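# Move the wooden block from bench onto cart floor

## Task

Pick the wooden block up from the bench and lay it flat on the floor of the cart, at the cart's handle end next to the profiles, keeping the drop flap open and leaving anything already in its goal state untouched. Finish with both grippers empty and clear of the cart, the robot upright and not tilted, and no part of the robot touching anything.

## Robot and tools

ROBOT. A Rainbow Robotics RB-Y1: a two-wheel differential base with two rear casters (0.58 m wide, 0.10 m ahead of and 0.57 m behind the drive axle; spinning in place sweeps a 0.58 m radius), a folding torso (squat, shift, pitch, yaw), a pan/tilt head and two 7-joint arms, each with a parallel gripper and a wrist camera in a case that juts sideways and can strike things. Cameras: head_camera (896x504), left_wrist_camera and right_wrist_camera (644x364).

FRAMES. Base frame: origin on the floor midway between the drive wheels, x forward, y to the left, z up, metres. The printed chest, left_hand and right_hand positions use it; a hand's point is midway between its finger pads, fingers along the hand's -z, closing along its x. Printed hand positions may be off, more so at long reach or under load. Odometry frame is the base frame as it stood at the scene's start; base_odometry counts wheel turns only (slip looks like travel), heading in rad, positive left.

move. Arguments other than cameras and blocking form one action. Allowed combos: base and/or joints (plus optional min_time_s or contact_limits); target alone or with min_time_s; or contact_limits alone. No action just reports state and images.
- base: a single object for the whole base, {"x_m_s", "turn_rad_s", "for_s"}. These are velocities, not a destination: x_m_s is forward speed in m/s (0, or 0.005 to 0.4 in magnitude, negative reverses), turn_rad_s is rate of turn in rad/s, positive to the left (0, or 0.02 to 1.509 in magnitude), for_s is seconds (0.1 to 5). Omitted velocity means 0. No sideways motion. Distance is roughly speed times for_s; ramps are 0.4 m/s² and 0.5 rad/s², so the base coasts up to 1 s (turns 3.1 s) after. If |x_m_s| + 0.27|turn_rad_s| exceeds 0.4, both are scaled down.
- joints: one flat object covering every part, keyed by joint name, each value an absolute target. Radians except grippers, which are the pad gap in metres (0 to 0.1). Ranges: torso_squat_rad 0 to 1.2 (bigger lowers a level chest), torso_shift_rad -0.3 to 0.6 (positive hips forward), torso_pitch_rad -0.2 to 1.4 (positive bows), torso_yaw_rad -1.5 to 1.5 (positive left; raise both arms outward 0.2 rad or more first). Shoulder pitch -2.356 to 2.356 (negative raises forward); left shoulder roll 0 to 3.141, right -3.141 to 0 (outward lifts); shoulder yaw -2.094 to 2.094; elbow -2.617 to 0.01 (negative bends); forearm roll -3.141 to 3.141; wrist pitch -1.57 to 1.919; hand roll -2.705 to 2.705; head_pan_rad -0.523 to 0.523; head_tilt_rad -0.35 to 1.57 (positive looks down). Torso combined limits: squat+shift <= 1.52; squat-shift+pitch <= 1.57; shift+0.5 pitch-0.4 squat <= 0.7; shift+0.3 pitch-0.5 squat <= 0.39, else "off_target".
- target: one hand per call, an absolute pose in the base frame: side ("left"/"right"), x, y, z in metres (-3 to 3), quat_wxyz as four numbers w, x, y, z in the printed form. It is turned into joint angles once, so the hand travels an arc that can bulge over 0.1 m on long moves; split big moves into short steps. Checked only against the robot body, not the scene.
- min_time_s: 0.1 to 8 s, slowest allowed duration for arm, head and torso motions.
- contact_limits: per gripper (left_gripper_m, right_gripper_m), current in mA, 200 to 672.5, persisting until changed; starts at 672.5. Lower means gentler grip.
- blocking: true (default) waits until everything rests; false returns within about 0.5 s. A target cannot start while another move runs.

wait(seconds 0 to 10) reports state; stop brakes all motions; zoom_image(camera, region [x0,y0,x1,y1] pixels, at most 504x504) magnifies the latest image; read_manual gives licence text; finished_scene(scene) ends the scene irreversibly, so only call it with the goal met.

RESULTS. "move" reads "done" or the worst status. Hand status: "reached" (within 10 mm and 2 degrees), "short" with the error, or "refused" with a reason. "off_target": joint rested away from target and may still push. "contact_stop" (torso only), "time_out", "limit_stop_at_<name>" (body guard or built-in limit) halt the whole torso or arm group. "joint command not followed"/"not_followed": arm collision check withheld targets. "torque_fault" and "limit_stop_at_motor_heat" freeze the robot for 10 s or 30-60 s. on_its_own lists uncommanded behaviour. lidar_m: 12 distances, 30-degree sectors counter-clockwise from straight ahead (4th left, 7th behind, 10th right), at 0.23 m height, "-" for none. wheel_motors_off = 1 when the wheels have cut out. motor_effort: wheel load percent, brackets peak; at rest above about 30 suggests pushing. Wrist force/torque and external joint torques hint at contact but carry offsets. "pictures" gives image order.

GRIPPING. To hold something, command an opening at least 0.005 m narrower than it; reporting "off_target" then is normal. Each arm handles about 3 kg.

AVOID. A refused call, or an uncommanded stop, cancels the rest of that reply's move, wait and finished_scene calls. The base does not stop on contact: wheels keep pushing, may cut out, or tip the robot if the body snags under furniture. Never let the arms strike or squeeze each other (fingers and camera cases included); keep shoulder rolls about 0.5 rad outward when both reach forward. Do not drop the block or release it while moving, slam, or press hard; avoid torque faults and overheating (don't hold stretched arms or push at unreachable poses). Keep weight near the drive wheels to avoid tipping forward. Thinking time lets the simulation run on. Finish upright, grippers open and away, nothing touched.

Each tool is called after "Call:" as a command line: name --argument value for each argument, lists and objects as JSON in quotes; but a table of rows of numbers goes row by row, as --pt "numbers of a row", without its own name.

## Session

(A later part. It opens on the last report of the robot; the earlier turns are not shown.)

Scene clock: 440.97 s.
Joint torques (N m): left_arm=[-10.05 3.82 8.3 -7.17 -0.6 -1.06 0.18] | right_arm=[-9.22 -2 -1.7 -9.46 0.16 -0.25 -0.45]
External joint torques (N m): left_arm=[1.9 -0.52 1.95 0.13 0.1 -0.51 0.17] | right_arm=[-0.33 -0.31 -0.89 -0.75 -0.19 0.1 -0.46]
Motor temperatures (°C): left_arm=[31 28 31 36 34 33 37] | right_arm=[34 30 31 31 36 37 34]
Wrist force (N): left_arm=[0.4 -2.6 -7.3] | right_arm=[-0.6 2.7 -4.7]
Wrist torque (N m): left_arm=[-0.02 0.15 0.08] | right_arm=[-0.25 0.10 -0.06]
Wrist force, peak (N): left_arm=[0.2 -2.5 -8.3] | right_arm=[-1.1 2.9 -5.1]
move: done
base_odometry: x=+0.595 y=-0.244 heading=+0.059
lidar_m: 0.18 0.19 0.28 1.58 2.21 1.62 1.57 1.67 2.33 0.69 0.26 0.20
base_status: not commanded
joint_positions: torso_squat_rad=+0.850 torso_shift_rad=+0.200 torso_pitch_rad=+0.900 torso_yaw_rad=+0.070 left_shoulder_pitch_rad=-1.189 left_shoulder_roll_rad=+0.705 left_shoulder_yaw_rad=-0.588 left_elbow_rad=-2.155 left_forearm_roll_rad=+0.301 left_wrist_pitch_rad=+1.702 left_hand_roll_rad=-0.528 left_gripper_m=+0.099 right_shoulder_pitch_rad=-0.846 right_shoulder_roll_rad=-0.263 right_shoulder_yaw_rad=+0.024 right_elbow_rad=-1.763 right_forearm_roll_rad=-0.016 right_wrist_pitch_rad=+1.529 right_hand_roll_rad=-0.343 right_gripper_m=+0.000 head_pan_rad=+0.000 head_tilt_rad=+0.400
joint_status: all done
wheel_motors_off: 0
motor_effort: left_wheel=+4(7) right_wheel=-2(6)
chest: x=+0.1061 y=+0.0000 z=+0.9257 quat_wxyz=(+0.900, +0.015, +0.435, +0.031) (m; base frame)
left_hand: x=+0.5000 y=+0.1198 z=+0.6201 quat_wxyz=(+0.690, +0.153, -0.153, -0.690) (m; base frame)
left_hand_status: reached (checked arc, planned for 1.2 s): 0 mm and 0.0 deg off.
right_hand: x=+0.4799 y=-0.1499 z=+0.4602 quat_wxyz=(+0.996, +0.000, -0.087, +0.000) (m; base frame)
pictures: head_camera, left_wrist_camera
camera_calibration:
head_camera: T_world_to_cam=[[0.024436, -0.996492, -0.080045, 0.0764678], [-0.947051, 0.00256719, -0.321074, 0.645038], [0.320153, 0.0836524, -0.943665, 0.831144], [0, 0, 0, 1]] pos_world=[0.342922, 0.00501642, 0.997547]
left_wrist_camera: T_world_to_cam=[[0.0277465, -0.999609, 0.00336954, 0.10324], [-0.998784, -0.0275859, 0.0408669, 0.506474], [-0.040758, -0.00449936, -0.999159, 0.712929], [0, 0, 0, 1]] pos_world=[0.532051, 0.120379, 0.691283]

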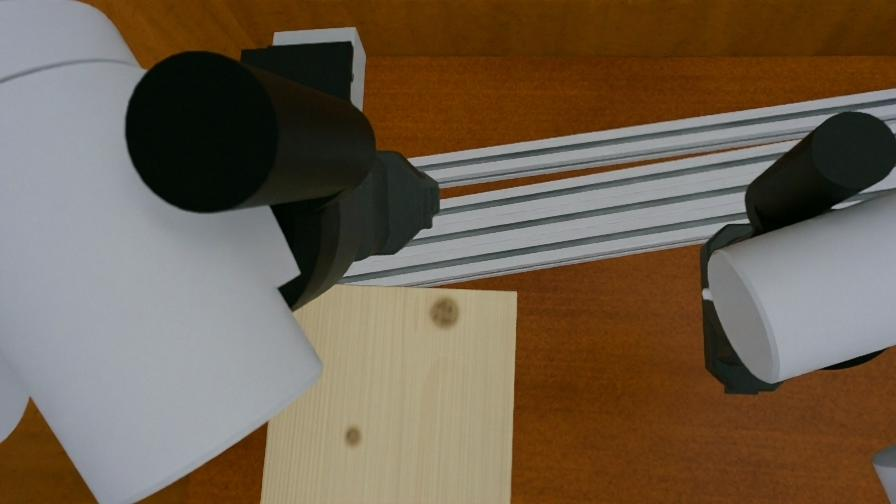

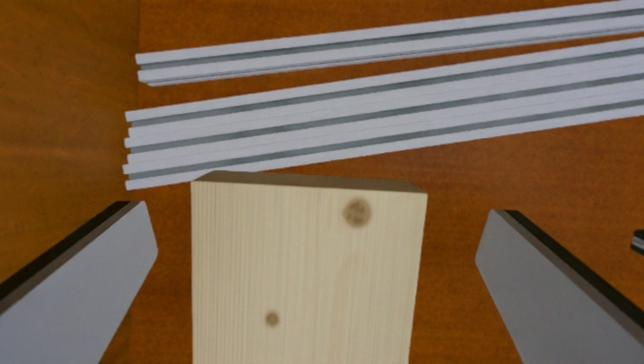

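Call:
move --target '{"side": "left", "x": 0.55, "y": 0.14, "z": 0.45, "quat_wxyz": [0.6903, 0.153, -0.153, -0.6903]}' --min_time_s 1.2 --cameras '[]'

Call:
move --target '{"side": "left", "x": 0.548, "y": 0.15, "z": 0.368, "quat_wxyz": [0.6903, 0.153, -0.153, -0.6903]}' --min_time_s 1.2 --cameras '["left_wrist_camera"]'

Call:
move --target '{"side": "left", "x": 0.512, "y": 0.15, "z": 0.368, "quat_wxyz": [0.6903, 0.153, -0.153, -0.6903]}' --min_time_s 2 --cameras '["head_camera", "left_wrist_camera"]'

Scene clock: 451.47 s.
Joint torques (N m): left_arm=[-12.53 3.54 5.82 -6.99 -0.75 -0.77 -0.15] | right_arm=[-9.52 -1.5 -1.86 -9.27 0.11 -0.34 -0.39]
External joint torques (N m): left_arm=[0.78 -0.91 0.38 0.53 -0.23 -0.15 -0.15] | right_arm=[-0.63 0.19 -1.05 -0.56 -0.24 0.01 -0.4]
Motor temperatures (°C): left_arm=[31 28 31 36 34 33 37] | right_arm=[34 30 31 31 36 37 34]
Wrist force (N): left_arm=[0.8 -2.9 -7.2] | right_arm=[-0.9 2.7 -5.0]
Wrist torque (N m): left_arm=[0.05 0.17 0.04] | right_arm=[-0.29 0.04 -0.07]
Wrist force, peak (N): left_arm=[0.8 -1.9 -8.4] | right_arm=[-1.4 3.4 -4.8]
move: done
base_odometry: x=+0.595 y=-0.244 heading=+0.059
lidar_m: 0.19 0.20 0.28 1.59 2.20 1.62 1.57 1.67 2.32 0.68 0.26 0.19
base_status: not commanded
joint_positions: torso_squat_rad=+0.850 torso_shift_rad=+0.200 torso_pitch_rad=+0.900 torso_yaw_rad=+0.070 left_shoulder_pitch_rad=-1.187 left_shoulder_roll_rad=+0.561 left_shoulder_yaw_rad=-0.666 left_elbow_rad=-1.403 left_forearm_roll_rad=+0.185 left_wrist_pitch_rad=+1.041 left_hand_roll_rad=-0.636 left_gripper_m=+0.099 right_shoulder_pitch_rad=-0.846 right_shoulder_roll_rad=-0.263 right_shoulder_yaw_rad=+0.024 right_elbow_rad=-1.763 right_forearm_roll_rad=-0.016 right_wrist_pitch_rad=+1.529 right_hand_roll_rad=-0.343 right_gripper_m=+0.000 head_pan_rad=+0.000 head_tilt_rad=+0.400
joint_status: all done
wheel_motors_off: 0
motor_effort: left_wheel=+4(6) right_wheel=-3(5)
chest: x=+0.1061 y=+0.0000 z=+0.9256 quat_wxyz=(+0.900, +0.015, +0.435, +0.031) (m; base frame)
left_hand: x=+0.5495 y=+0.1401 z=+0.4508 quat_wxyz=(+0.690, +0.153, -0.153, -0.690) (m; base frame)
left_hand_status: reached (checked arc, planned for 1.2 s): 1 mm and 0.0 deg off.
right_hand: x=+0.4799 y=-0.1499 z=+0.4602 quat_wxyz=(+0.996, +0.000, -0.087, +0.000) (m; base frame)
pictures: none
No camera images: "cameras" was empty.

Scene clock: 453.00 s.
Joint torques (N m): left_arm=[-13.14 2.59 3.3 -5.28 -0.7 -0.77 -0.24] | right_arm=[-9.16 -1.84 -1.94 -9.39 0.26 -0.27 -0.33]
External joint torques (N m): left_arm=[0.63 -1.15 -0.24 0.79 -0.35 -0.14 -0.25] | right_arm=[-0.27 -0.15 -1.13 -0.67 -0.09 0.08 -0.34]
Motor temperatures (°C): left_arm=[31 28 31 36 34 33 37] | right_arm=[34 30 31 31 36 37 34]
Wrist force (N): left_arm=[1.0 -2.2 -6.7] | right_arm=[-1.0 2.5 -4.8]
Wrist torque (N m): left_arm=[-0.04 0.23 0.10] | right_arm=[-0.28 0.04 -0.08]
Wrist force, peak (N): left_arm=[0.6 -2.0 -8.1] | right_arm=[-0.9 3.0 -5.1]
move: done
base_odometry: x=+0.595 y=-0.244 heading=+0.059
lidar_m: 0.18 0.21 0.28 1.59 2.21 1.63 1.58 1.67 2.33 0.68 0.27 0.18
base_status: not commanded
joint_positions: torso_squat_rad=+0.850 torso_shift_rad=+0.200 torso_pitch_rad=+0.900 torso_yaw_rad=+0.070 left_shoulder_pitch_rad=-1.265 left_shoulder_roll_rad=+0.406 left_shoulder_yaw_rad=-0.700 left_elbow_rad=-0.878 left_forearm_roll_rad=+0.136 left_wrist_pitch_rad=+0.670 left_hand_roll_rad=-0.647 left_gripper_m=+0.099 right_shoulder_pitch_rad=-0.846 right_shoulder_roll_rad=-0.263 right_shoulder_yaw_rad=+0.024 right_elbow_rad=-1.763 right_forearm_roll_rad=-0.016 right_wrist_pitch_rad=+1.529 right_hand_roll_rad=-0.343 right_gripper_m=+0.000 head_pan_rad=+0.000 head_tilt_rad=+0.400
joint_status: all done
wheel_motors_off: 0
motor_effort: left_wheel=+4(5) right_wheel=-3(5)
chest: x=+0.1061 y=+0.0000 z=+0.9256 quat_wxyz=(+0.900, +0.015, +0.435, +0.031) (m; base frame)
left_hand: x=+0.5480 y=+0.1499 z=+0.3681 quat_wxyz=(+0.690, +0.153, -0.153, -0.690) (m; base frame)
left_hand_status: reached (checked arc, planned for 1.2 s): 0 mm and 0.0 deg off.
right_hand: x=+0.4799 y=-0.1499 z=+0.4602 quat_wxyz=(+0.996, +0.000, -0.087, +0.000) (m; base frame)
pictures: left_wrist_camera
camera_calibration:
left_wrist_camera: T_world_to_cam=[[0.0283661, -0.999591, 0.0037408, 0.132419], [-0.99877, -0.0281902, 0.0407813, 0.565664], [-0.0406592, -0.00489301, -0.999161, 0.463336], [0, 0, 0, 1]] pos_world=[0.580051, 0.150578, 0.439383]

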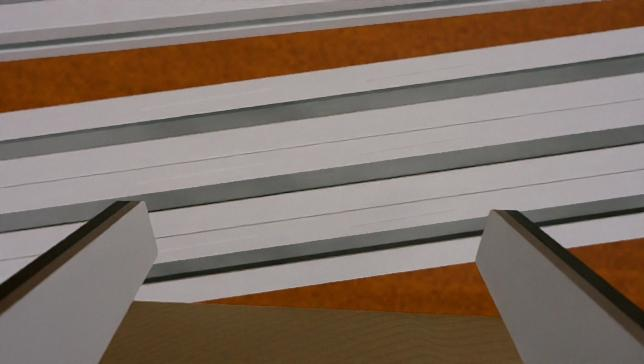

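Scene clock: 455.33 s.
Joint torques (N m): left_arm=[-4.13 3.05 1.58 -3.93 0.61 0.71 0.71] | right_arm=[-9.32 -1.88 -1.49 -9.23 0.2 -0.43 -0.36]
External joint torques (N m): left_arm=[7.54 -0.36 -2.2 2.62 1.03 1.28 0.71] | right_arm=[-0.42 -0.2 -0.68 -0.51 -0.15 -0.07 -0.37]
Motor temperatures (°C): left_arm=[31 28 31 36 34 33 37] | right_arm=[34 30 31 31 36 37 34]
Wrist force (N): left_arm=[3.0 5.7 -2.8] | right_arm=[-1.0 2.3 -5.0]
Wrist torque (N m): left_arm=[-0.21 0.41 -0.31] | right_arm=[-0.27 0.02 -0.08]
Wrist force, peak (N): left_arm=[-3.0 8.7 -9.5] | right_arm=[-0.5 3.0 -5.4]
move: done
base_odometry: x=+0.595 y=-0.244 heading=+0.059
lidar_m: 0.18 0.19 0.28 1.57 2.20 1.63 1.58 1.67 2.33 0.69 0.27 0.20
base_status: not commanded
joint_positions: torso_squat_rad=+0.850 torso_shift_rad=+0.200 torso_pitch_rad=+0.900 torso_yaw_rad=+0.070 left_shoulder_pitch_rad=-1.145 left_shoulder_roll_rad=+0.452 left_shoulder_yaw_rad=-0.721 left_elbow_rad=-1.079 left_forearm_roll_rad=+0.048 left_wrist_pitch_rad=+0.744 left_hand_roll_rad=-0.557 left_gripper_m=+0.099 right_shoulder_pitch_rad=-0.846 right_shoulder_roll_rad=-0.263 right_shoulder_yaw_rad=+0.024 right_elbow_rad=-1.763 right_forearm_roll_rad=-0.016 right_wrist_pitch_rad=+1.529 right_hand_roll_rad=-0.343 right_gripper_m=+0.000 head_pan_rad=+0.000 head_tilt_rad=+0.400
joint_status: all done
wheel_motors_off: 0
motor_effort: left_wheel=+3(5) right_wheel=-5(5)
chest: x=+0.1060 y=+0.0000 z=+0.9257 quat_wxyz=(+0.900, +0.015, +0.435, +0.031) (m; base frame)
left_hand: x=+0.5134 y=+0.1493 z=+0.3690 quat_wxyz=(+0.690, +0.153, -0.154, -0.690) (m; base frame)
left_hand_status: reached (checked arc, planned for 2.0 s): 2 mm and 0.2 deg off.
right_hand: x=+0.4800 y=-0.1499 z=+0.4604 quat_wxyz=(+0.996, +0.000, -0.087, +0.000) (m; base frame)
pictures: head_camera, left_wrist_camera
camera_calibration:
head_camera: T_world_to_cam=[[0.0245495, -0.996492, -0.0800123, 0.076514], [-0.946976, 0.00246827, -0.321293, 0.645201], [0.320364, 0.0836574, -0.943593, 0.831211], [0, 0, 0, 1]] pos_world=[0.342822, 0.00511612, 0.997746]
left_wrist_camera: T_world_to_cam=[[0.0275975, -0.999608, 0.00464693, 0.132828], [-0.998887, -0.0273991, 0.0383998, 0.53175], [-0.0382574, -0.00570149, -0.999252, 0.461662], [0, 0, 0, 1]] pos_world=[0.545154, 0.149977, 0.44028]

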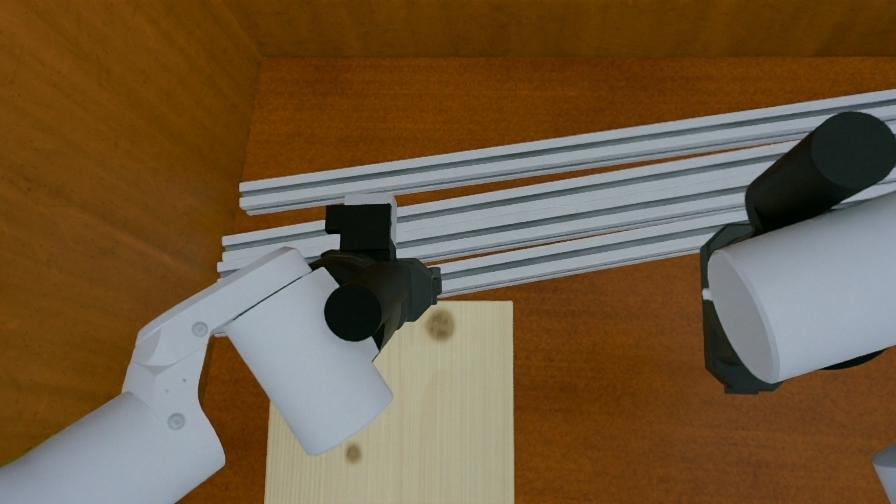

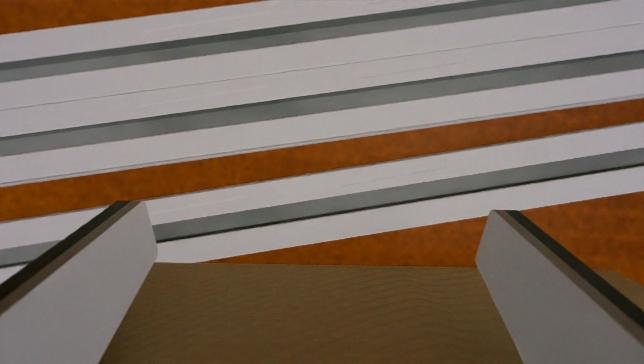

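Call:
move --target '{"side": "right", "x": 0.475, "y": -0.09, "z": 0.37, "quat_wxyz": [0.9962, 0, -0.0872, 0]}' --min_time_s 1 --cameras '[]'

Call:
move --target '{"side": "right", "x": 0.475, "y": -0.085, "z": 0.32, "quat_wxyz": [0.9962, 0, -0.0872, 0]}' --min_time_s 1 --cameras '["right_wrist_camera"]'

Call:
move --target '{"side": "right", "x": 0.53, "y": -0.085, "z": 0.318, "quat_wxyz": [0.9848, 0, -0.1736, 0]}' --min_time_s 2 --cameras '["head_camera", "left_wrist_camera", "right_wrist_camera"]'

Scene clock: 459.07 s.
Joint torques (N m): left_arm=[-5.1 2.37 2.01 -3.71 0.46 0.41 0.55] | right_arm=[-11.06 1.83 0.11 -8.26 0.44 -0.09 -0.14]
External joint torques (N m): left_arm=[6.57 -1.04 -1.77 2.85 0.88 0.98 0.54] | right_arm=[-0.66 0.86 -0.01 -0.19 0.07 0.24 -0.15]
Motor temperatures (°C): left_arm=[31 28 31 36 34 33 37] | right_arm=[34 30 31 31 36 37 34]
Wrist force (N): left_arm=[2.4 5.2 -3.3] | right_arm=[-0.7 2.8 -4.8]
Wrist torque (N m): left_arm=[-0.13 0.35 -0.32] | right_arm=[-0.30 0.07 -0.09]
Wrist force, peak (N): left_arm=[2.8 6.6 -4.0] | right_arm=[-0.9 3.3 -5.0]
move: done
base_odometry: x=+0.596 y=-0.244 heading=+0.059
lidar_m: 0.18 0.19 0.27 1.57 2.19 1.63 1.57 1.68 2.33 0.67 0.26 0.18
base_status: not commanded
joint_positions: torso_squat_rad=+0.850 torso_shift_rad=+0.200 torso_pitch_rad=+0.900 torso_yaw_rad=+0.070 left_shoulder_pitch_rad=-1.145 left_shoulder_roll_rad=+0.452 left_shoulder_yaw_rad=-0.721 left_elbow_rad=-1.079 left_forearm_roll_rad=+0.048 left_wrist_pitch_rad=+0.744 left_hand_roll_rad=-0.557 left_gripper_m=+0.099 right_shoulder_pitch_rad=-0.968 right_shoulder_roll_rad=-0.170 right_shoulder_yaw_rad=+0.127 right_elbow_rad=-1.270 right_forearm_roll_rad=+0.093 right_wrist_pitch_rad=+1.169 right_hand_roll_rad=-0.484 right_gripper_m=+0.000 head_pan_rad=+0.000 head_tilt_rad=+0.400
joint_status: all done
wheel_motors_off: 0
motor_effort: left_wheel=+1(4) right_wheel=-3(6)
chest: x=+0.1060 y=+0.0000 z=+0.9257 quat_wxyz=(+0.900, +0.015, +0.435, +0.031) (m; base frame)
left_hand: x=+0.5134 y=+0.1494 z=+0.3689 quat_wxyz=(+0.690, +0.154, -0.154, -0.690) (m; base frame)
right_hand: x=+0.4748 y=-0.0902 z=+0.3703 quat_wxyz=(+0.996, +0.000, -0.087, +0.000) (m; base frame)
right_hand_status: reached (checked arc, planned for 1.0 s): 0 mm and 0.0 deg off.
pictures: none
No camera images: "cameras" was empty.

Scene clock: 460.40 s.
Joint torques (N m): left_arm=[-5.38 2.14 1.92 -3.57 0.55 0.45 0.59] | right_arm=[-12.37 2.79 0.31 -6.82 0.45 -0.18 -0.18]
External joint torques (N m): left_arm=[6.29 -1.27 -1.86 2.99 0.98 1.02 0.59] | right_arm=[-0.84 1.81 0.19 0.18 0.1 0.14 -0.19]
Motor temperatures (°C): left_arm=[31 28 31 36 34 33 37] | right_arm=[34 30 31 31 36 37 34]
Wrist force (N): left_arm=[2.4 5.2 -2.7] | right_arm=[-0.8 2.5 -4.7]
Wrist torque (N m): left_arm=[-0.19 0.41 -0.32] | right_arm=[-0.27 0.09 -0.09]
Wrist force, peak (N): left_arm=[3.0 6.6 -2.7] | right_arm=[-0.3 3.2 -4.8]
move: done
base_odometry: x=+0.596 y=-0.244 heading=+0.059
lidar_m: 0.19 0.19 0.28 1.60 2.20 1.64 1.57 1.67 2.34 0.69 0.26 0.19
base_status: not commanded
joint_positions: torso_squat_rad=+0.850 torso_shift_rad=+0.200 torso_pitch_rad=+0.900 torso_yaw_rad=+0.070 left_shoulder_pitch_rad=-1.144 left_shoulder_roll_rad=+0.452 left_shoulder_yaw_rad=-0.721 left_elbow_rad=-1.079 left_forearm_roll_rad=+0.048 left_wrist_pitch_rad=+0.744 left_hand_roll_rad=-0.557 left_gripper_m=+0.099 right_shoulder_pitch_rad=-1.095 right_shoulder_roll_rad=-0.159 right_shoulder_yaw_rad=+0.129 right_elbow_rad=-0.888 right_forearm_roll_rad=+0.104 right_wrist_pitch_rad=+0.916 right_hand_roll_rad=-0.536 right_gripper_m=+0.000 head_pan_rad=+0.000 head_tilt_rad=+0.400
joint_status: all done
wheel_motors_off: 0
motor_effort: left_wheel=+2(3) right_wheel=-3(6)
chest: x=+0.1060 y=+0.0000 z=+0.9257 quat_wxyz=(+0.900, +0.015, +0.435, +0.031) (m; base frame)
left_hand: x=+0.5133 y=+0.1494 z=+0.3689 quat_wxyz=(+0.690, +0.154, -0.154, -0.690) (m; base frame)
right_hand: x=+0.4749 y=-0.0853 z=+0.3200 quat_wxyz=(+0.996, +0.000, -0.087, +0.000) (m; base frame)
right_hand_status: reached (checked arc, planned for 1.0 s): 0 mm and 0.0 deg off.
pictures: right_wrist_camera
camera_calibration:
right_wrist_camera: T_world_to_cam=[[-0.979473, -0.0288389, -0.199504, 0.525344], [-0.125618, 0.861363, 0.492213, 0.00265979], [0.15765, 0.507171, -0.847304, 0.311729], [0, 0, 0, 1]] pos_world=[0.46575, -0.145241, 0.367628]

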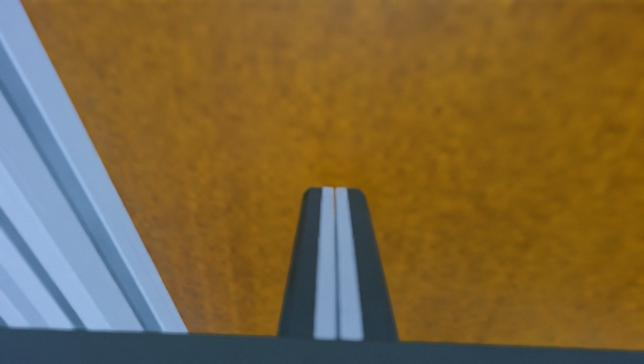

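Scene clock: 462.73 s.
Joint torques (N m): left_arm=[-5.39 2.36 1.8 -3.9 0.56 0.4 0.65] | right_arm=[-15.2 -1.02 1.06 -6.16 0.59 -0.56 -0.19]
External joint torques (N m): left_arm=[6.28 -1.05 -1.98 2.66 0.99 0.98 0.64] | right_arm=[-1.69 -1.3 1.08 0.41 0.17 -0.02 -0.21]
Motor temperatures (°C): left_arm=[31 28 31 36 34 33 37] | right_arm=[34 30 31 31 36 37 34]
Wrist force (N): left_arm=[3.1 6.4 -0.8] | right_arm=[-2.1 2.8 -4.6]
Wrist torque (N m): left_arm=[-0.26 0.57 -0.36] | right_arm=[-0.32 -0.03 -0.07]
Wrist force, peak (N): left_arm=[3.0 7.1 -1.6] | right_arm=[-1.9 3.2 -4.8]
move: done
base_odometry: x=+0.596 y=-0.244 heading=+0.059
lidar_m: 0.18 0.20 0.28 1.58 2.21 1.64 1.58 1.66 2.33 0.69 0.26 0.20
base_status: not commanded
joint_positions: torso_squat_rad=+0.850 torso_shift_rad=+0.200 torso_pitch_rad=+0.900 torso_yaw_rad=+0.070 left_shoulder_pitch_rad=-1.144 left_shoulder_roll_rad=+0.452 left_shoulder_yaw_rad=-0.721 left_elbow_rad=-1.079 left_forearm_roll_rad=+0.048 left_wrist_pitch_rad=+0.744 left_hand_roll_rad=-0.557 left_gripper_m=+0.099 right_shoulder_pitch_rad=-1.233 right_shoulder_roll_rad=-0.173 right_shoulder_yaw_rad=+0.151 right_elbow_rad=-0.629 right_forearm_roll_rad=+0.214 right_wrist_pitch_rad=+0.647 right_hand_roll_rad=-0.675 right_gripper_m=+0.000 head_pan_rad=+0.000 head_tilt_rad=+0.400
joint_status: all done
wheel_motors_off: 0
motor_effort: left_wheel=+2(3) right_wheel=-5(6)
chest: x=+0.1060 y=+0.0000 z=+0.9257 quat_wxyz=(+0.900, +0.015, +0.435, +0.031) (m; base frame)
left_hand: x=+0.5134 y=+0.1494 z=+0.3689 quat_wxyz=(+0.690, +0.154, -0.154, -0.690) (m; base frame)
right_hand: x=+0.5295 y=-0.0849 z=+0.3183 quat_wxyz=(+0.985, +0.001, -0.174, +0.000) (m; base frame)
right_hand_status: reached (checked arc, planned for 2.0 s): 1 mm and 0.1 deg off.
pictures: head_camera, left_wrist_camera, right_wrist_camera
camera_calibration:
head_camera: T_world_to_cam=[[0.0245495, -0.996492, -0.0800123, 0.076514], [-0.946976, 0.00246827, -0.321293, 0.645201], [0.320364, 0.0836574, -0.943593, 0.831211], [0, 0, 0, 1]] pos_world=[0.342822, 0.00511612, 0.997746]
left_wrist_camera: T_world_to_cam=[[0.0275884, -0.999609, 0.00444722, 0.133021], [-0.998887, -0.0273976, 0.0383943, 0.531755], [-0.0382575, -0.00550151, -0.999253, 0.461633], [0, 0, 0, 1]] pos_world=[0.545154, 0.150078, 0.44028]
right_wrist_camera: T_world_to_cam=[[-0.930039, -0.028743, -0.366334, 0.605367], [-0.209512, 0.860493, 0.464389, 0.0632359], [0.30188, 0.508651, -0.806314, 0.212167], [0, 0, 0, 1]] pos_world=[0.512215, -0.144933, 0.363474]

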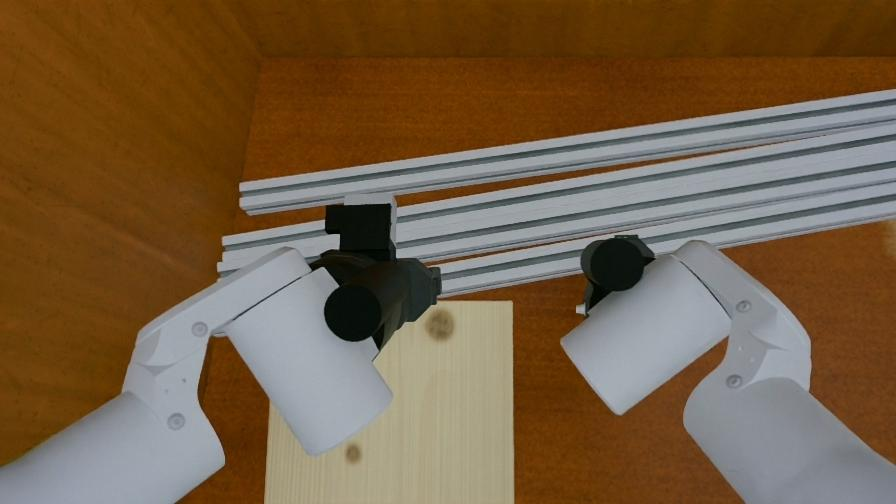

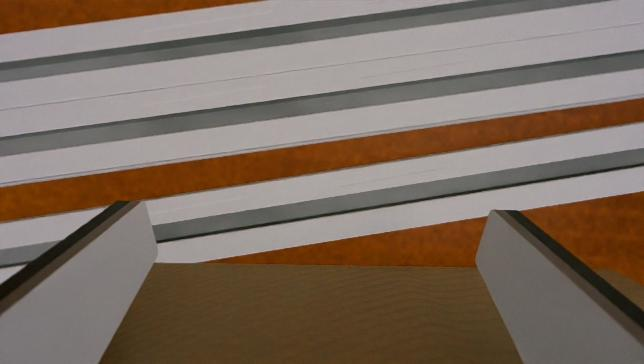

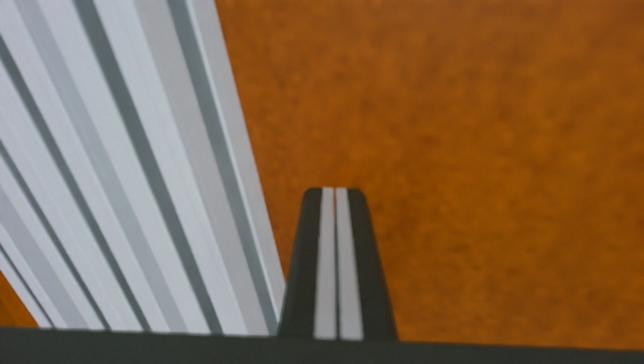

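Call:
move --target '{"side": "right", "x": 0.56, "y": -0.07, "z": 0.317, "quat_wxyz": [0.9763, 0, -0.2164, 0]}' --min_time_s 2 --cameras '["head_camera", "left_wrist_camera", "right_wrist_camera"]'

Scene clock: 466.33 s.
Joint torques (N m): left_arm=[-9.94 1.51 3.27 -5.58 -0.24 -0.43 0.26] | right_arm=[-18.37 2.25 0.86 -6.47 0.66 -0.96 -0.26]
External joint torques (N m): left_arm=[1.7 -1.9 -0.51 0.97 0.18 0.15 0.26] | right_arm=[-3.13 2.32 0.82 -0.98 0.32 -0.33 -0.28]
Motor temperatures (°C): left_arm=[31 28 31 36 34 33 37] | right_arm=[34 30 31 31 36 37 34]
Wrist force (N): left_arm=[0.7 -1.9 -7.1] | right_arm=[-4.6 1.9 -4.6]
Wrist torque (N m): left_arm=[-0.03 0.18 0.08] | right_arm=[-0.29 -0.05 -0.07]
Wrist force, peak (N): left_arm=[-1.2 8.1 -7.2] | right_arm=[-17.6 -4.9 0.0]
move: short
base_odometry: x=+0.595 y=-0.244 heading=+0.059
lidar_m: 0.18 0.20 0.27 1.59 2.19 1.63 1.58 1.67 2.34 0.70 0.26 0.20
base_status: not commanded
joint_positions: torso_squat_rad=+0.850 torso_shift_rad=+0.200 torso_pitch_rad=+0.900 torso_yaw_rad=+0.070 left_shoulder_pitch_rad=-1.143 left_shoulder_roll_rad=+0.452 left_shoulder_yaw_rad=-0.722 left_elbow_rad=-1.079 left_forearm_roll_rad=+0.048 left_wrist_pitch_rad=+0.744 left_hand_roll_rad=-0.557 left_gripper_m=+0.099 right_shoulder_pitch_rad=-1.404 right_shoulder_roll_rad=-0.166 right_shoulder_yaw_rad=+0.210 right_elbow_rad=-0.267 right_forearm_roll_rad=+0.343 right_wrist_pitch_rad=+0.337 right_hand_roll_rad=-0.899 right_gripper_m=+0.000 head_pan_rad=+0.000 head_tilt_rad=+0.400
joint_status: all done
wheel_motors_off: 0
motor_effort: left_wheel=+3(4) right_wheel=-3(5)
chest: x=+0.1061 y=+0.0000 z=+0.9257 quat_wxyz=(+0.900, +0.015, +0.435, +0.031) (m; base frame)
left_hand: x=+0.5124 y=+0.1499 z=+0.3682 quat_wxyz=(+0.690, +0.153, -0.153, -0.690) (m; base frame)
right_hand: x=+0.5580 y=-0.0713 z=+0.3189 quat_wxyz=(+0.972, +0.031, -0.231, +0.007) (m; base frame)
right_hand_status: short (checked arc, as near as the solve gets, planned for 2.0 s): 3 mm and 4.0 deg off. The place is met; only the turn is off.
pictures: head_camera, left_wrist_camera, right_wrist_camera
camera_calibration:
head_camera: T_world_to_cam=[[0.0244033, -0.9965, -0.0799483, 0.0764906], [-0.94702, 0.00257512, -0.321164, 0.645149], [0.320245, 0.0835501, -0.943643, 0.831176], [0, 0, 0, 1]] pos_world=[0.342922, 0.0051167, 0.997647]
left_wrist_camera: T_world_to_cam=[[0.0280548, -0.9996, 0.00357073, 0.133577], [-0.998799, -0.0278885, 0.0402755, 0.530194], [-0.0401598, -0.00469636, -0.999182, 0.461691], [0, 0, 0, 1]] pos_world=[0.544352, 0.150478, 0.439483]
right_wrist_camera: T_world_to_cam=[[-0.879789, -0.0259105, -0.474658, 0.639209], [-0.28492, 0.828023, 0.482906, 0.0910783], [0.380516, 0.560095, -0.735868, 0.134468], [0, 0, 0, 1]] pos_world=[0.537152, -0.134167, 0.358374]

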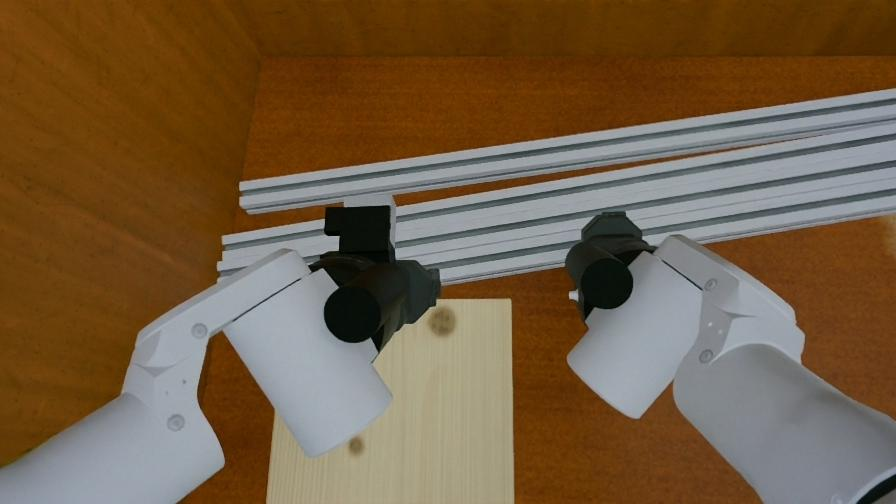

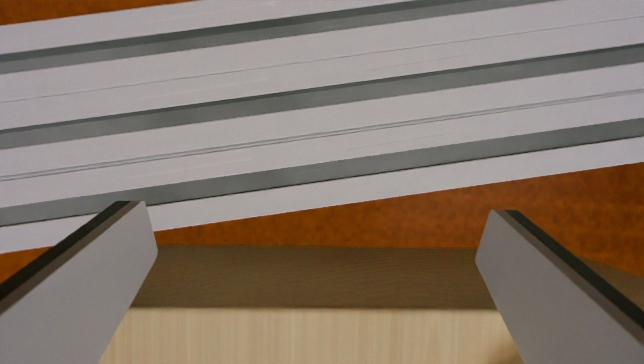

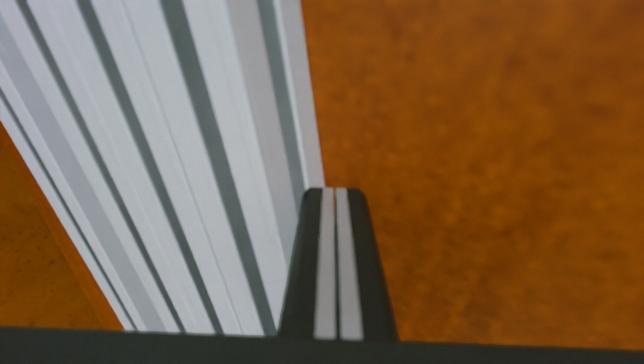

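Call:
move --target '{"side": "right", "x": 0.50, "y": -0.13, "z": 0.40, "quat_wxyz": [0.9962, 0, -0.0872, 0]}' --min_time_s 1.2 --cameras '[]'

Call:
move --target '{"side": "left", "x": 0.53, "y": 0.14, "z": 0.46, "quat_wxyz": [0.6903, 0.153, -0.153, -0.6903]}' --min_time_s 1.2 --cameras '[]'

Call:
move --target '{"side": "left", "x": 0.50, "y": 0.11, "z": 0.62, "quat_wxyz": [0.6903, 0.153, -0.153, -0.6903]}' --min_time_s 1.2 --cameras '["head_camera", "left_wrist_camera"]'

Call:
zoom_image --camera "left_wrist_camera" --region '[110, 130, 470, 364]'

Scene clock: 469.83 s.
Joint torques (N m): left_arm=[-10.75 2.03 3.97 -6.05 -0.18 -0.62 0.31] | right_arm=[-10.97 -0.63 -0.82 -9.21 0.18 -0.56 -0.24]
External joint torques (N m): left_arm=[0.88 -1.38 0.2 0.49 0.24 -0.05 0.3] | right_arm=[-0.25 0.17 -0.81 -0.78 -0.16 -0.2 -0.25]
Motor temperatures (°C): left_arm=[31 28 31 36 34 33 37] | right_arm=[34 30 31 31 36 37 34]
Wrist force (N): left_arm=[0.7 -2.6 -7.3] | right_arm=[-1.3 2.7 -5.1]
Wrist torque (N m): left_arm=[0.03 0.16 0.10] | right_arm=[-0.33 0.03 -0.07]
Wrist force, peak (N): left_arm=[1.6 -2.9 -8.1] | right_arm=[15.0 6.1 26.3]
move: done
base_odometry: x=+0.595 y=-0.244 heading=+0.059
lidar_m: 0.19 0.19 0.28 1.59 2.20 1.63 1.58 1.68 2.33 0.70 0.26 0.19
base_status: not commanded
joint_positions: torso_squat_rad=+0.850 torso_shift_rad=+0.200 torso_pitch_rad=+0.900 torso_yaw_rad=+0.070 left_shoulder_pitch_rad=-1.143 left_shoulder_roll_rad=+0.452 left_shoulder_yaw_rad=-0.722 left_elbow_rad=-1.079 left_forearm_roll_rad=+0.048 left_wrist_pitch_rad=+0.744 left_hand_roll_rad=-0.557 left_gripper_m=+0.099 right_shoulder_pitch_rad=-0.966 right_shoulder_roll_rad=-0.191 right_shoulder_yaw_rad=-0.015 right_elbow_rad=-1.396 right_forearm_roll_rad=+0.052 right_wrist_pitch_rad=+1.282 right_hand_roll_rad=-0.323 right_gripper_m=+0.000 head_pan_rad=+0.000 head_tilt_rad=+0.400
joint_status: all done
wheel_motors_off: 0
motor_effort: left_wheel=+4(8) right_wheel=-3(13)
chest: x=+0.1061 y=+0.0001 z=+0.9257 quat_wxyz=(+0.900, +0.015, +0.435, +0.031) (m; base frame)
left_hand: x=+0.5122 y=+0.1500 z=+0.3681 quat_wxyz=(+0.690, +0.153, -0.153, -0.690) (m; base frame)
right_hand: x=+0.4998 y=-0.1299 z=+0.3999 quat_wxyz=(+0.996, +0.000, -0.087, +0.000) (m; base frame)
right_hand_status: reached (checked arc, planned for 1.5 s): 0 mm and 0.0 deg off.
pictures: none
No camera images: "cameras" was empty.

Scene clock: 471.37 s.
Joint torques (N m): left_arm=[-10.95 3.19 6.72 -7.78 -0.3 -0.83 -0.27] | right_arm=[-11 -0.43 -1.45 -9.27 0.18 -0.5 -0.28]
External joint torques (N m): left_arm=[1.27 -1.1 1.28 -0.02 0.26 -0.22 -0.28] | right_arm=[-0.28 0.37 -1.44 -0.84 -0.16 -0.14 -0.29]
Motor temperatures (°C): left_arm=[31 28 31 36 34 33 37] | right_arm=[34 30 31 31 36 37 34]
Wrist force (N): left_arm=[0.4 -1.8 -7.1] | right_arm=[-0.6 3.0 -4.6]
Wrist torque (N m): left_arm=[-0.04 0.12 0.08] | right_arm=[-0.38 0.10 -0.09]
Wrist force, peak (N): left_arm=[0.7 -1.9 -8.2] | right_arm=[-1.2 3.3 -5.1]
move: done
base_odometry: x=+0.595 y=-0.244 heading=+0.059
lidar_m: 0.18 0.20 0.28 1.58 2.20 1.64 1.58 1.67 2.33 0.69 0.27 0.18
base_status: not commanded
joint_positions: torso_squat_rad=+0.850 torso_shift_rad=+0.200 torso_pitch_rad=+0.900 torso_yaw_rad=+0.070 left_shoulder_pitch_rad=-1.127 left_shoulder_roll_rad=+0.587 left_shoulder_yaw_rad=-0.666 left_elbow_rad=-1.528 left_forearm_roll_rad=+0.156 left_wrist_pitch_rad=+1.101 left_hand_roll_rad=-0.607 left_gripper_m=+0.099 right_shoulder_pitch_rad=-0.966 right_shoulder_roll_rad=-0.191 right_shoulder_yaw_rad=-0.015 right_elbow_rad=-1.396 right_forearm_roll_rad=+0.052 right_wrist_pitch_rad=+1.281 right_hand_roll_rad=-0.323 right_gripper_m=+0.000 head_pan_rad=+0.000 head_tilt_rad=+0.400
joint_status: all done
wheel_motors_off: 0
motor_effort: left_wheel=+4(5) right_wheel=-6(6)
chest: x=+0.1061 y=+0.0001 z=+0.9257 quat_wxyz=(+0.900, +0.015, +0.435, +0.031) (m; base frame)
left_hand: x=+0.5301 y=+0.1400 z=+0.4600 quat_wxyz=(+0.690, +0.153, -0.153, -0.690) (m; base frame)
left_hand_status: reached (checked arc, planned for 1.2 s): 0 mm and 0.0 deg off.
right_hand: x=+0.4999 y=-0.1299 z=+0.3999 quat_wxyz=(+0.996, +0.000, -0.087, +0.000) (m; base frame)
pictures: none
No camera images: "cameras" was empty.

Scene clock: 472.90 s.
Joint torques (N m): left_arm=[-11.43 3.08 7.41 -7.13 -0.57 -0.87 0.21] | right_arm=[-11.29 -0.7 -0.89 -8.89 0.19 -0.36 -0.13]
External joint torques (N m): left_arm=[0.69 -0.62 1.32 0.31 0.12 -0.31 0.2] | right_arm=[-0.57 0.09 -0.88 -0.46 -0.15 0 -0.14]
Motor temperatures (°C): left_arm=[31 28 31 36 34 33 37] | right_arm=[34 30 31 31 36 37 34]
Wrist force (N): left_arm=[0.8 -2.5 -7.7] | right_arm=[-1.3 3.1 -4.7]
Wrist torque (N m): left_arm=[0.00 0.19 0.11] | right_arm=[-0.32 0.00 -0.08]
Wrist force, peak (N): left_arm=[1.1 -1.6 -8.5] | right_arm=[-0.9 3.3 -5.2]
move: done
base_odometry: x=+0.595 y=-0.244 heading=+0.059
lidar_m: 0.18 0.19 0.26 1.59 2.19 1.63 1.57 1.68 2.34 0.67 0.27 0.20
base_status: not commanded
joint_positions: torso_squat_rad=+0.850 torso_shift_rad=+0.200 torso_pitch_rad=+0.900 torso_yaw_rad=+0.070 left_shoulder_pitch_rad=-1.197 left_shoulder_roll_rad=+0.659 left_shoulder_yaw_rad=-0.589 left_elbow_rad=-2.140 left_forearm_roll_rad=+0.271 left_wrist_pitch_rad=+1.724 left_hand_roll_rad=-0.542 left_gripper_m=+0.099 right_shoulder_pitch_rad=-0.966 right_shoulder_roll_rad=-0.191 right_shoulder_yaw_rad=-0.015 right_elbow_rad=-1.396 right_forearm_roll_rad=+0.052 right_wrist_pitch_rad=+1.281 right_hand_roll_rad=-0.323 right_gripper_m=+0.000 head_pan_rad=+0.000 head_tilt_rad=+0.400
joint_status: all done
wheel_motors_off: 0
motor_effort: left_wheel=+4(5) right_wheel=-4(6)
chest: x=+0.1061 y=+0.0001 z=+0.9257 quat_wxyz=(+0.900, +0.015, +0.435, +0.031) (m; base frame)
left_hand: x=+0.5000 y=+0.1100 z=+0.6200 quat_wxyz=(+0.690, +0.153, -0.153, -0.690) (m; base frame)
left_hand_status: reached (checked arc, planned for 1.2 s): 0 mm and 0.0 deg off.
right_hand: x=+0.4999 y=-0.1299 z=+0.3999 quat_wxyz=(+0.996, +0.000, -0.087, +0.000) (m; base frame)
pictures: head_camera, left_wrist_camera
camera_calibration:
head_camera: T_world_to_cam=[[0.0245307, -0.996492, -0.0800145, 0.0765043], [-0.947048, 0.0024682, -0.321083, 0.645047], [0.320154, 0.083654, -0.943665, 0.831134], [0, 0, 0, 1]] pos_world=[0.342923, 0.00511613, 0.997547]
left_wrist_camera: T_world_to_cam=[[0.0279469, -0.999604, 0.00335641, 0.0933481], [-0.998774, -0.0277861, 0.0409676, 0.506051], [-0.0408581, -0.00449721, -0.999155, 0.712931], [0, 0, 0, 1]] pos_world=[0.531951, 0.110578, 0.691284]

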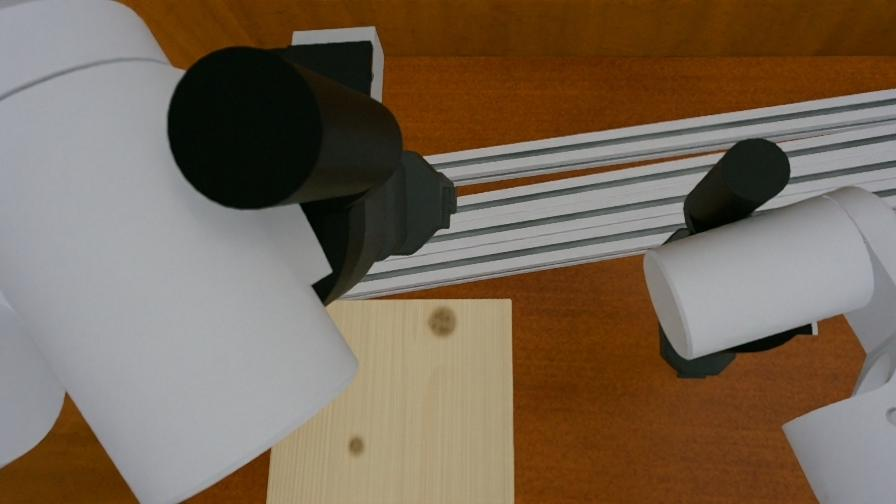

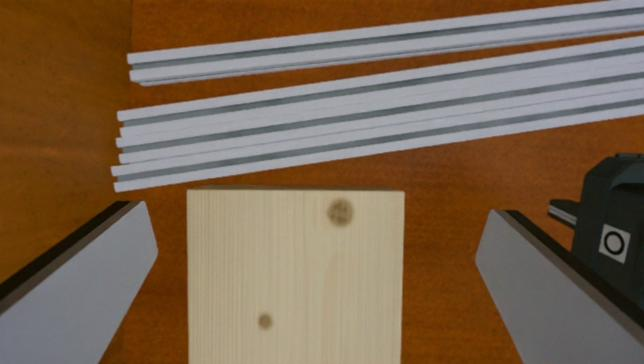

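Scaled by 1.400 from the camera's 644x364 image, which has a finer 1265x715 frame.

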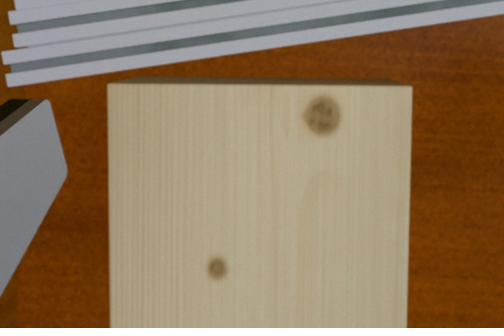

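Call:
move --joints '{"torso_squat_rad": 0.55, "torso_shift_rad": 0.15, "torso_pitch_rad": 0.85}' --cameras '[]'

Call:
move --joints '{"left_shoulder_pitch_rad": -0.782, "left_shoulder_roll_rad": 0.30, "left_shoulder_yaw_rad": -0.235, "left_elbow_rad": -1.941, "left_forearm_roll_rad": 0.313, "left_wrist_pitch_rad": 1.723, "left_hand_roll_rad": 0.557, "right_shoulder_pitch_rad": -0.722, "right_shoulder_roll_rad": -0.423, "right_shoulder_yaw_rad": 0.146, "right_elbow_rad": -1.976, "right_forearm_roll_rad": -0.392, "right_wrist_pitch_rad": 1.706, "right_hand_roll_rad": -0.492}' --min_time_s 1.5 --cameras '[]'

Call:
move --joints '{"torso_squat_rad": 0.3, "torso_shift_rad": 0.1, "torso_pitch_rad": 0.8, "torso_yaw_rad": 0.0}' --cameras '["head_camera", "right_wrist_camera"]'

Scene clock: 476.87 s.
Joint torques (N m): left_arm=[-12.16 2.98 7.63 -6.97 -0.72 -0.93 0.22] | right_arm=[-12.22 -0.96 -0.94 -9.29 0.25 -0.4 -0.16]
External joint torques (N m): left_arm=[0.63 -0.94 1.2 0.23 0.05 -0.33 0.22] | right_arm=[-0.49 0.2 -0.81 -0.67 -0.12 0.05 -0.17]
Motor temperatures (°C): left_arm=[31 28 31 36 34 33 37] | right_arm=[34 30 31 31 36 37 34]
Wrist force (N): left_arm=[0.5 -2.2 -6.9] | right_arm=[-1.0 2.7 -4.8]
Wrist torque (N m): left_arm=[-0.06 0.11 0.09] | right_arm=[-0.32 0.05 -0.11]
Wrist force, peak (N): left_arm=[1.1 -2.8 -7.9] | right_arm=[-1.4 3.4 -5.2]
move: done
base_odometry: x=+0.595 y=-0.244 heading=+0.059
lidar_m: 0.18 0.19 0.28 1.58 2.20 1.64 1.58 1.67 2.33 0.68 0.26 0.20
base_status: not commanded
joint_positions: torso_squat_rad=+0.550 torso_shift_rad=+0.150 torso_pitch_rad=+0.850 torso_yaw_rad=+0.070 left_shoulder_pitch_rad=-1.197 left_shoulder_roll_rad=+0.659 left_shoulder_yaw_rad=-0.589 left_elbow_rad=-2.140 left_forearm_roll_rad=+0.271 left_wrist_pitch_rad=+1.724 left_hand_roll_rad=-0.542 left_gripper_m=+0.099 right_shoulder_pitch_rad=-0.966 right_shoulder_roll_rad=-0.191 right_shoulder_yaw_rad=-0.015 right_elbow_rad=-1.396 right_forearm_roll_rad=+0.052 right_wrist_pitch_rad=+1.281 right_hand_roll_rad=-0.323 right_gripper_m=+0.000 head_pan_rad=+0.000 head_tilt_rad=+0.400
joint_status: all done
wheel_motors_off: 0
motor_effort: left_wheel=+5(6) right_wheel=-4(6)
chest: x=+0.0936 y=+0.0001 z=+1.0748 quat_wxyz=(+0.911, +0.014, +0.412, +0.032) (m; base frame)
left_hand: x=+0.5023 y=+0.1100 z=+0.7892 quat_wxyz=(+0.686, +0.170, -0.170, -0.686) (m; base frame)
right_hand: x=+0.5131 y=-0.1299 z=+0.5694 quat_wxyz=(+0.994, +0.000, -0.112, +0.000) (m; base frame)
pictures: none
No camera images: "cameras" was empty.

Scene clock: 478.67 s.
Joint torques (N m): left_arm=[-7.74 0.1 3.56 -8.3 0.48 -0.56 -0.12] | right_arm=[-6.68 -4.03 -1.67 -9.59 -0.27 -0.24 -0.28]
External joint torques (N m): left_arm=[0.11 -1.16 1.53 0.54 0.24 -0.38 -0.12] | right_arm=[0.52 -1.29 0.57 -1.25 -0.21 -0.04 -0.28]
Motor temperatures (°C): left_arm=[31 28 31 36 34 33 37] | right_arm=[34 30 31 31 36 37 34]
Wrist force (N): left_arm=[1.0 1.4 -7.8] | right_arm=[0.4 1.8 -5.4]
Wrist torque (N m): left_arm=[-0.24 0.19 0.09] | right_arm=[-0.25 0.16 -0.10]
Wrist force, peak (N): left_arm=[1.1 1.7 -8.4] | right_arm=[-0.8 3.1 -5.5]
move: done
base_odometry: x=+0.595 y=-0.244 heading=+0.059
lidar_m: 0.19 0.20 0.28 1.58 2.20 1.63 1.58 1.67 2.33 0.68 0.27 0.19
base_status: not commanded
joint_positions: torso_squat_rad=+0.550 torso_shift_rad=+0.150 torso_pitch_rad=+0.850 torso_yaw_rad=+0.070 left_shoulder_pitch_rad=-0.782 left_shoulder_roll_rad=+0.300 left_shoulder_yaw_rad=-0.235 left_elbow_rad=-1.941 left_forearm_roll_rad=+0.313 left_wrist_pitch_rad=+1.723 left_hand_roll_rad=+0.557 left_gripper_m=+0.099 right_shoulder_pitch_rad=-0.722 right_shoulder_roll_rad=-0.423 right_shoulder_yaw_rad=+0.146 right_elbow_rad=-1.976 right_forearm_roll_rad=-0.392 right_wrist_pitch_rad=+1.706 right_hand_roll_rad=-0.492 right_gripper_m=+0.000 head_pan_rad=+0.000 head_tilt_rad=+0.400
joint_status: all done
wheel_motors_off: 0
motor_effort: left_wheel=+5(5) right_wheel=-3(6)
chest: x=+0.0936 y=+0.0001 z=+1.0748 quat_wxyz=(+0.910, +0.014, +0.412, +0.032) (m; base frame)
left_hand: x=+0.3823 y=+0.1294 z=+0.6607 quat_wxyz=(+0.998, -0.060, +0.005, +0.019) (m; base frame)
right_hand: x=+0.3992 y=-0.1214 z=+0.6452 quat_wxyz=(+0.996, +0.089, +0.002, +0.028) (m; base frame)
pictures: none
No camera images: "cameras" was empty.

Scene clock: 480.30 s.
Joint torques (N m): left_arm=[-8.76 -0.35 3.4 -8.33 0.34 -0.58 0] | right_arm=[-7.23 -4.61 -2.02 -9.14 0 -0.11 -0.22]
External joint torques (N m): left_arm=[0.32 -0.9 1.58 0.62 0.07 -0.26 0.01] | right_arm=[0.51 -0.74 0.9 -0.93 -0.07 0.12 -0.22]
Motor temperatures (°C): left_arm=[31 28 31 36 34 33 37] | right_arm=[34 30 31 31 36 37 34]
Wrist force (N): left_arm=[0.1 1.6 -7.8] | right_arm=[-0.3 2.3 -5.1]
Wrist torque (N m): left_arm=[-0.30 0.08 0.10] | right_arm=[-0.30 0.10 -0.11]
Wrist force, peak (N): left_arm=[1.3 2.1 -8.4] | right_arm=[0.0 2.1 -5.5]
move: done
base_odometry: x=+0.595 y=-0.244 heading=+0.059
lidar_m: 0.18 0.19 0.28 1.58 2.20 1.62 1.58 1.66 2.33 0.67 0.26 0.19
base_status: not commanded
joint_positions: torso_squat_rad=+0.300 torso_shift_rad=+0.100 torso_pitch_rad=+0.800 torso_yaw_rad=+0.000 left_shoulder_pitch_rad=-0.782 left_shoulder_roll_rad=+0.300 left_shoulder_yaw_rad=-0.235 left_elbow_rad=-1.941 left_forearm_roll_rad=+0.313 left_wrist_pitch_rad=+1.723 left_hand_roll_rad=+0.557 left_gripper_m=+0.099 right_shoulder_pitch_rad=-0.722 right_shoulder_roll_rad=-0.423 right_shoulder_yaw_rad=+0.146 right_elbow_rad=-1.976 right_forearm_roll_rad=-0.392 right_wrist_pitch_rad=+1.706 right_hand_roll_rad=-0.492 right_gripper_m=+0.000 head_pan_rad=+0.000 head_tilt_rad=+0.400
joint_status: all done
wheel_motors_off: 0
motor_effort: left_wheel=+6(7) right_wheel=-4(8)
chest: x=+0.0607 y=+0.0001 z=+1.1615 quat_wxyz=(+0.921, +0.000, +0.389, +0.000) (m; base frame)
left_hand: x=+0.3751 y=+0.0941 z=+0.7567 quat_wxyz=(+0.996, -0.086, -0.018, -0.006) (m; base frame)
right_hand: x=+0.3805 y=-0.1578 z=+0.7548 quat_wxyz=(+0.998, +0.063, -0.025, +0.007) (m; base frame)
pictures: head_camera, right_wrist_camera
camera_calibration:
head_camera: T_world_to_cam=[[-0.0162242, -0.999504, -0.0269847, 0.0373498], [-0.909625, 0.0259591, -0.414619, 0.784123], [0.415114, 0.0178191, -0.909595, 1.02291], [0, 0, 0, 1]] pos_world=[0.28924, -0.00125113, 1.25655]
right_wrist_camera: T_world_to_cam=[[-0.996201, -0.0356182, -0.0794725, 0.432195], [-0.0767301, 0.790619, 0.607481, -0.277512], [0.0411951, 0.611271, -0.790348, 0.749471], [0, 0, 0, 1]] pos_world=[0.378385, -0.22333, 0.795274]

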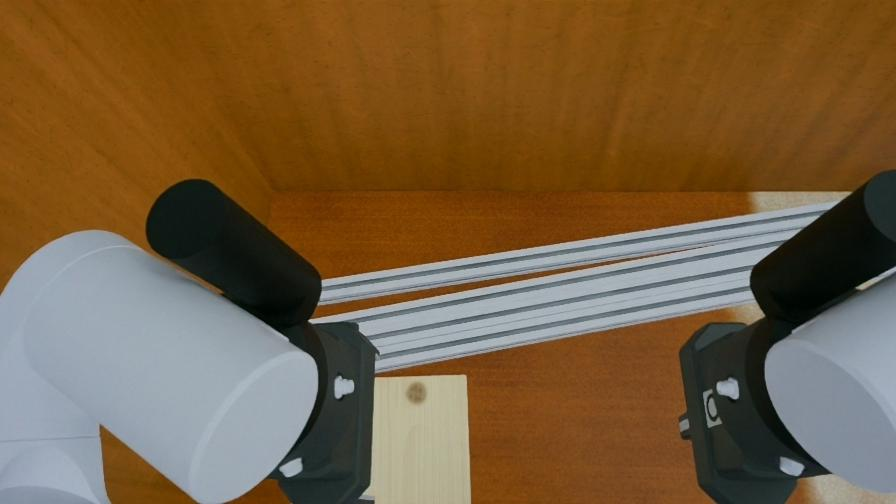

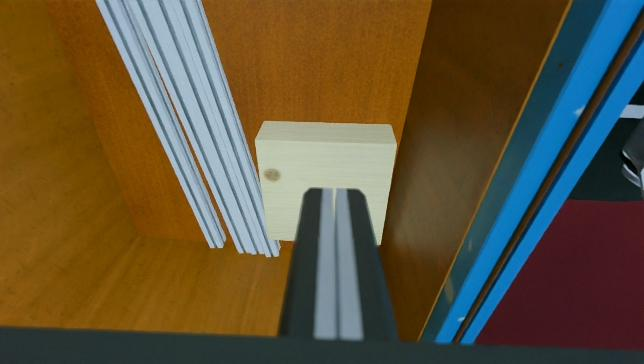

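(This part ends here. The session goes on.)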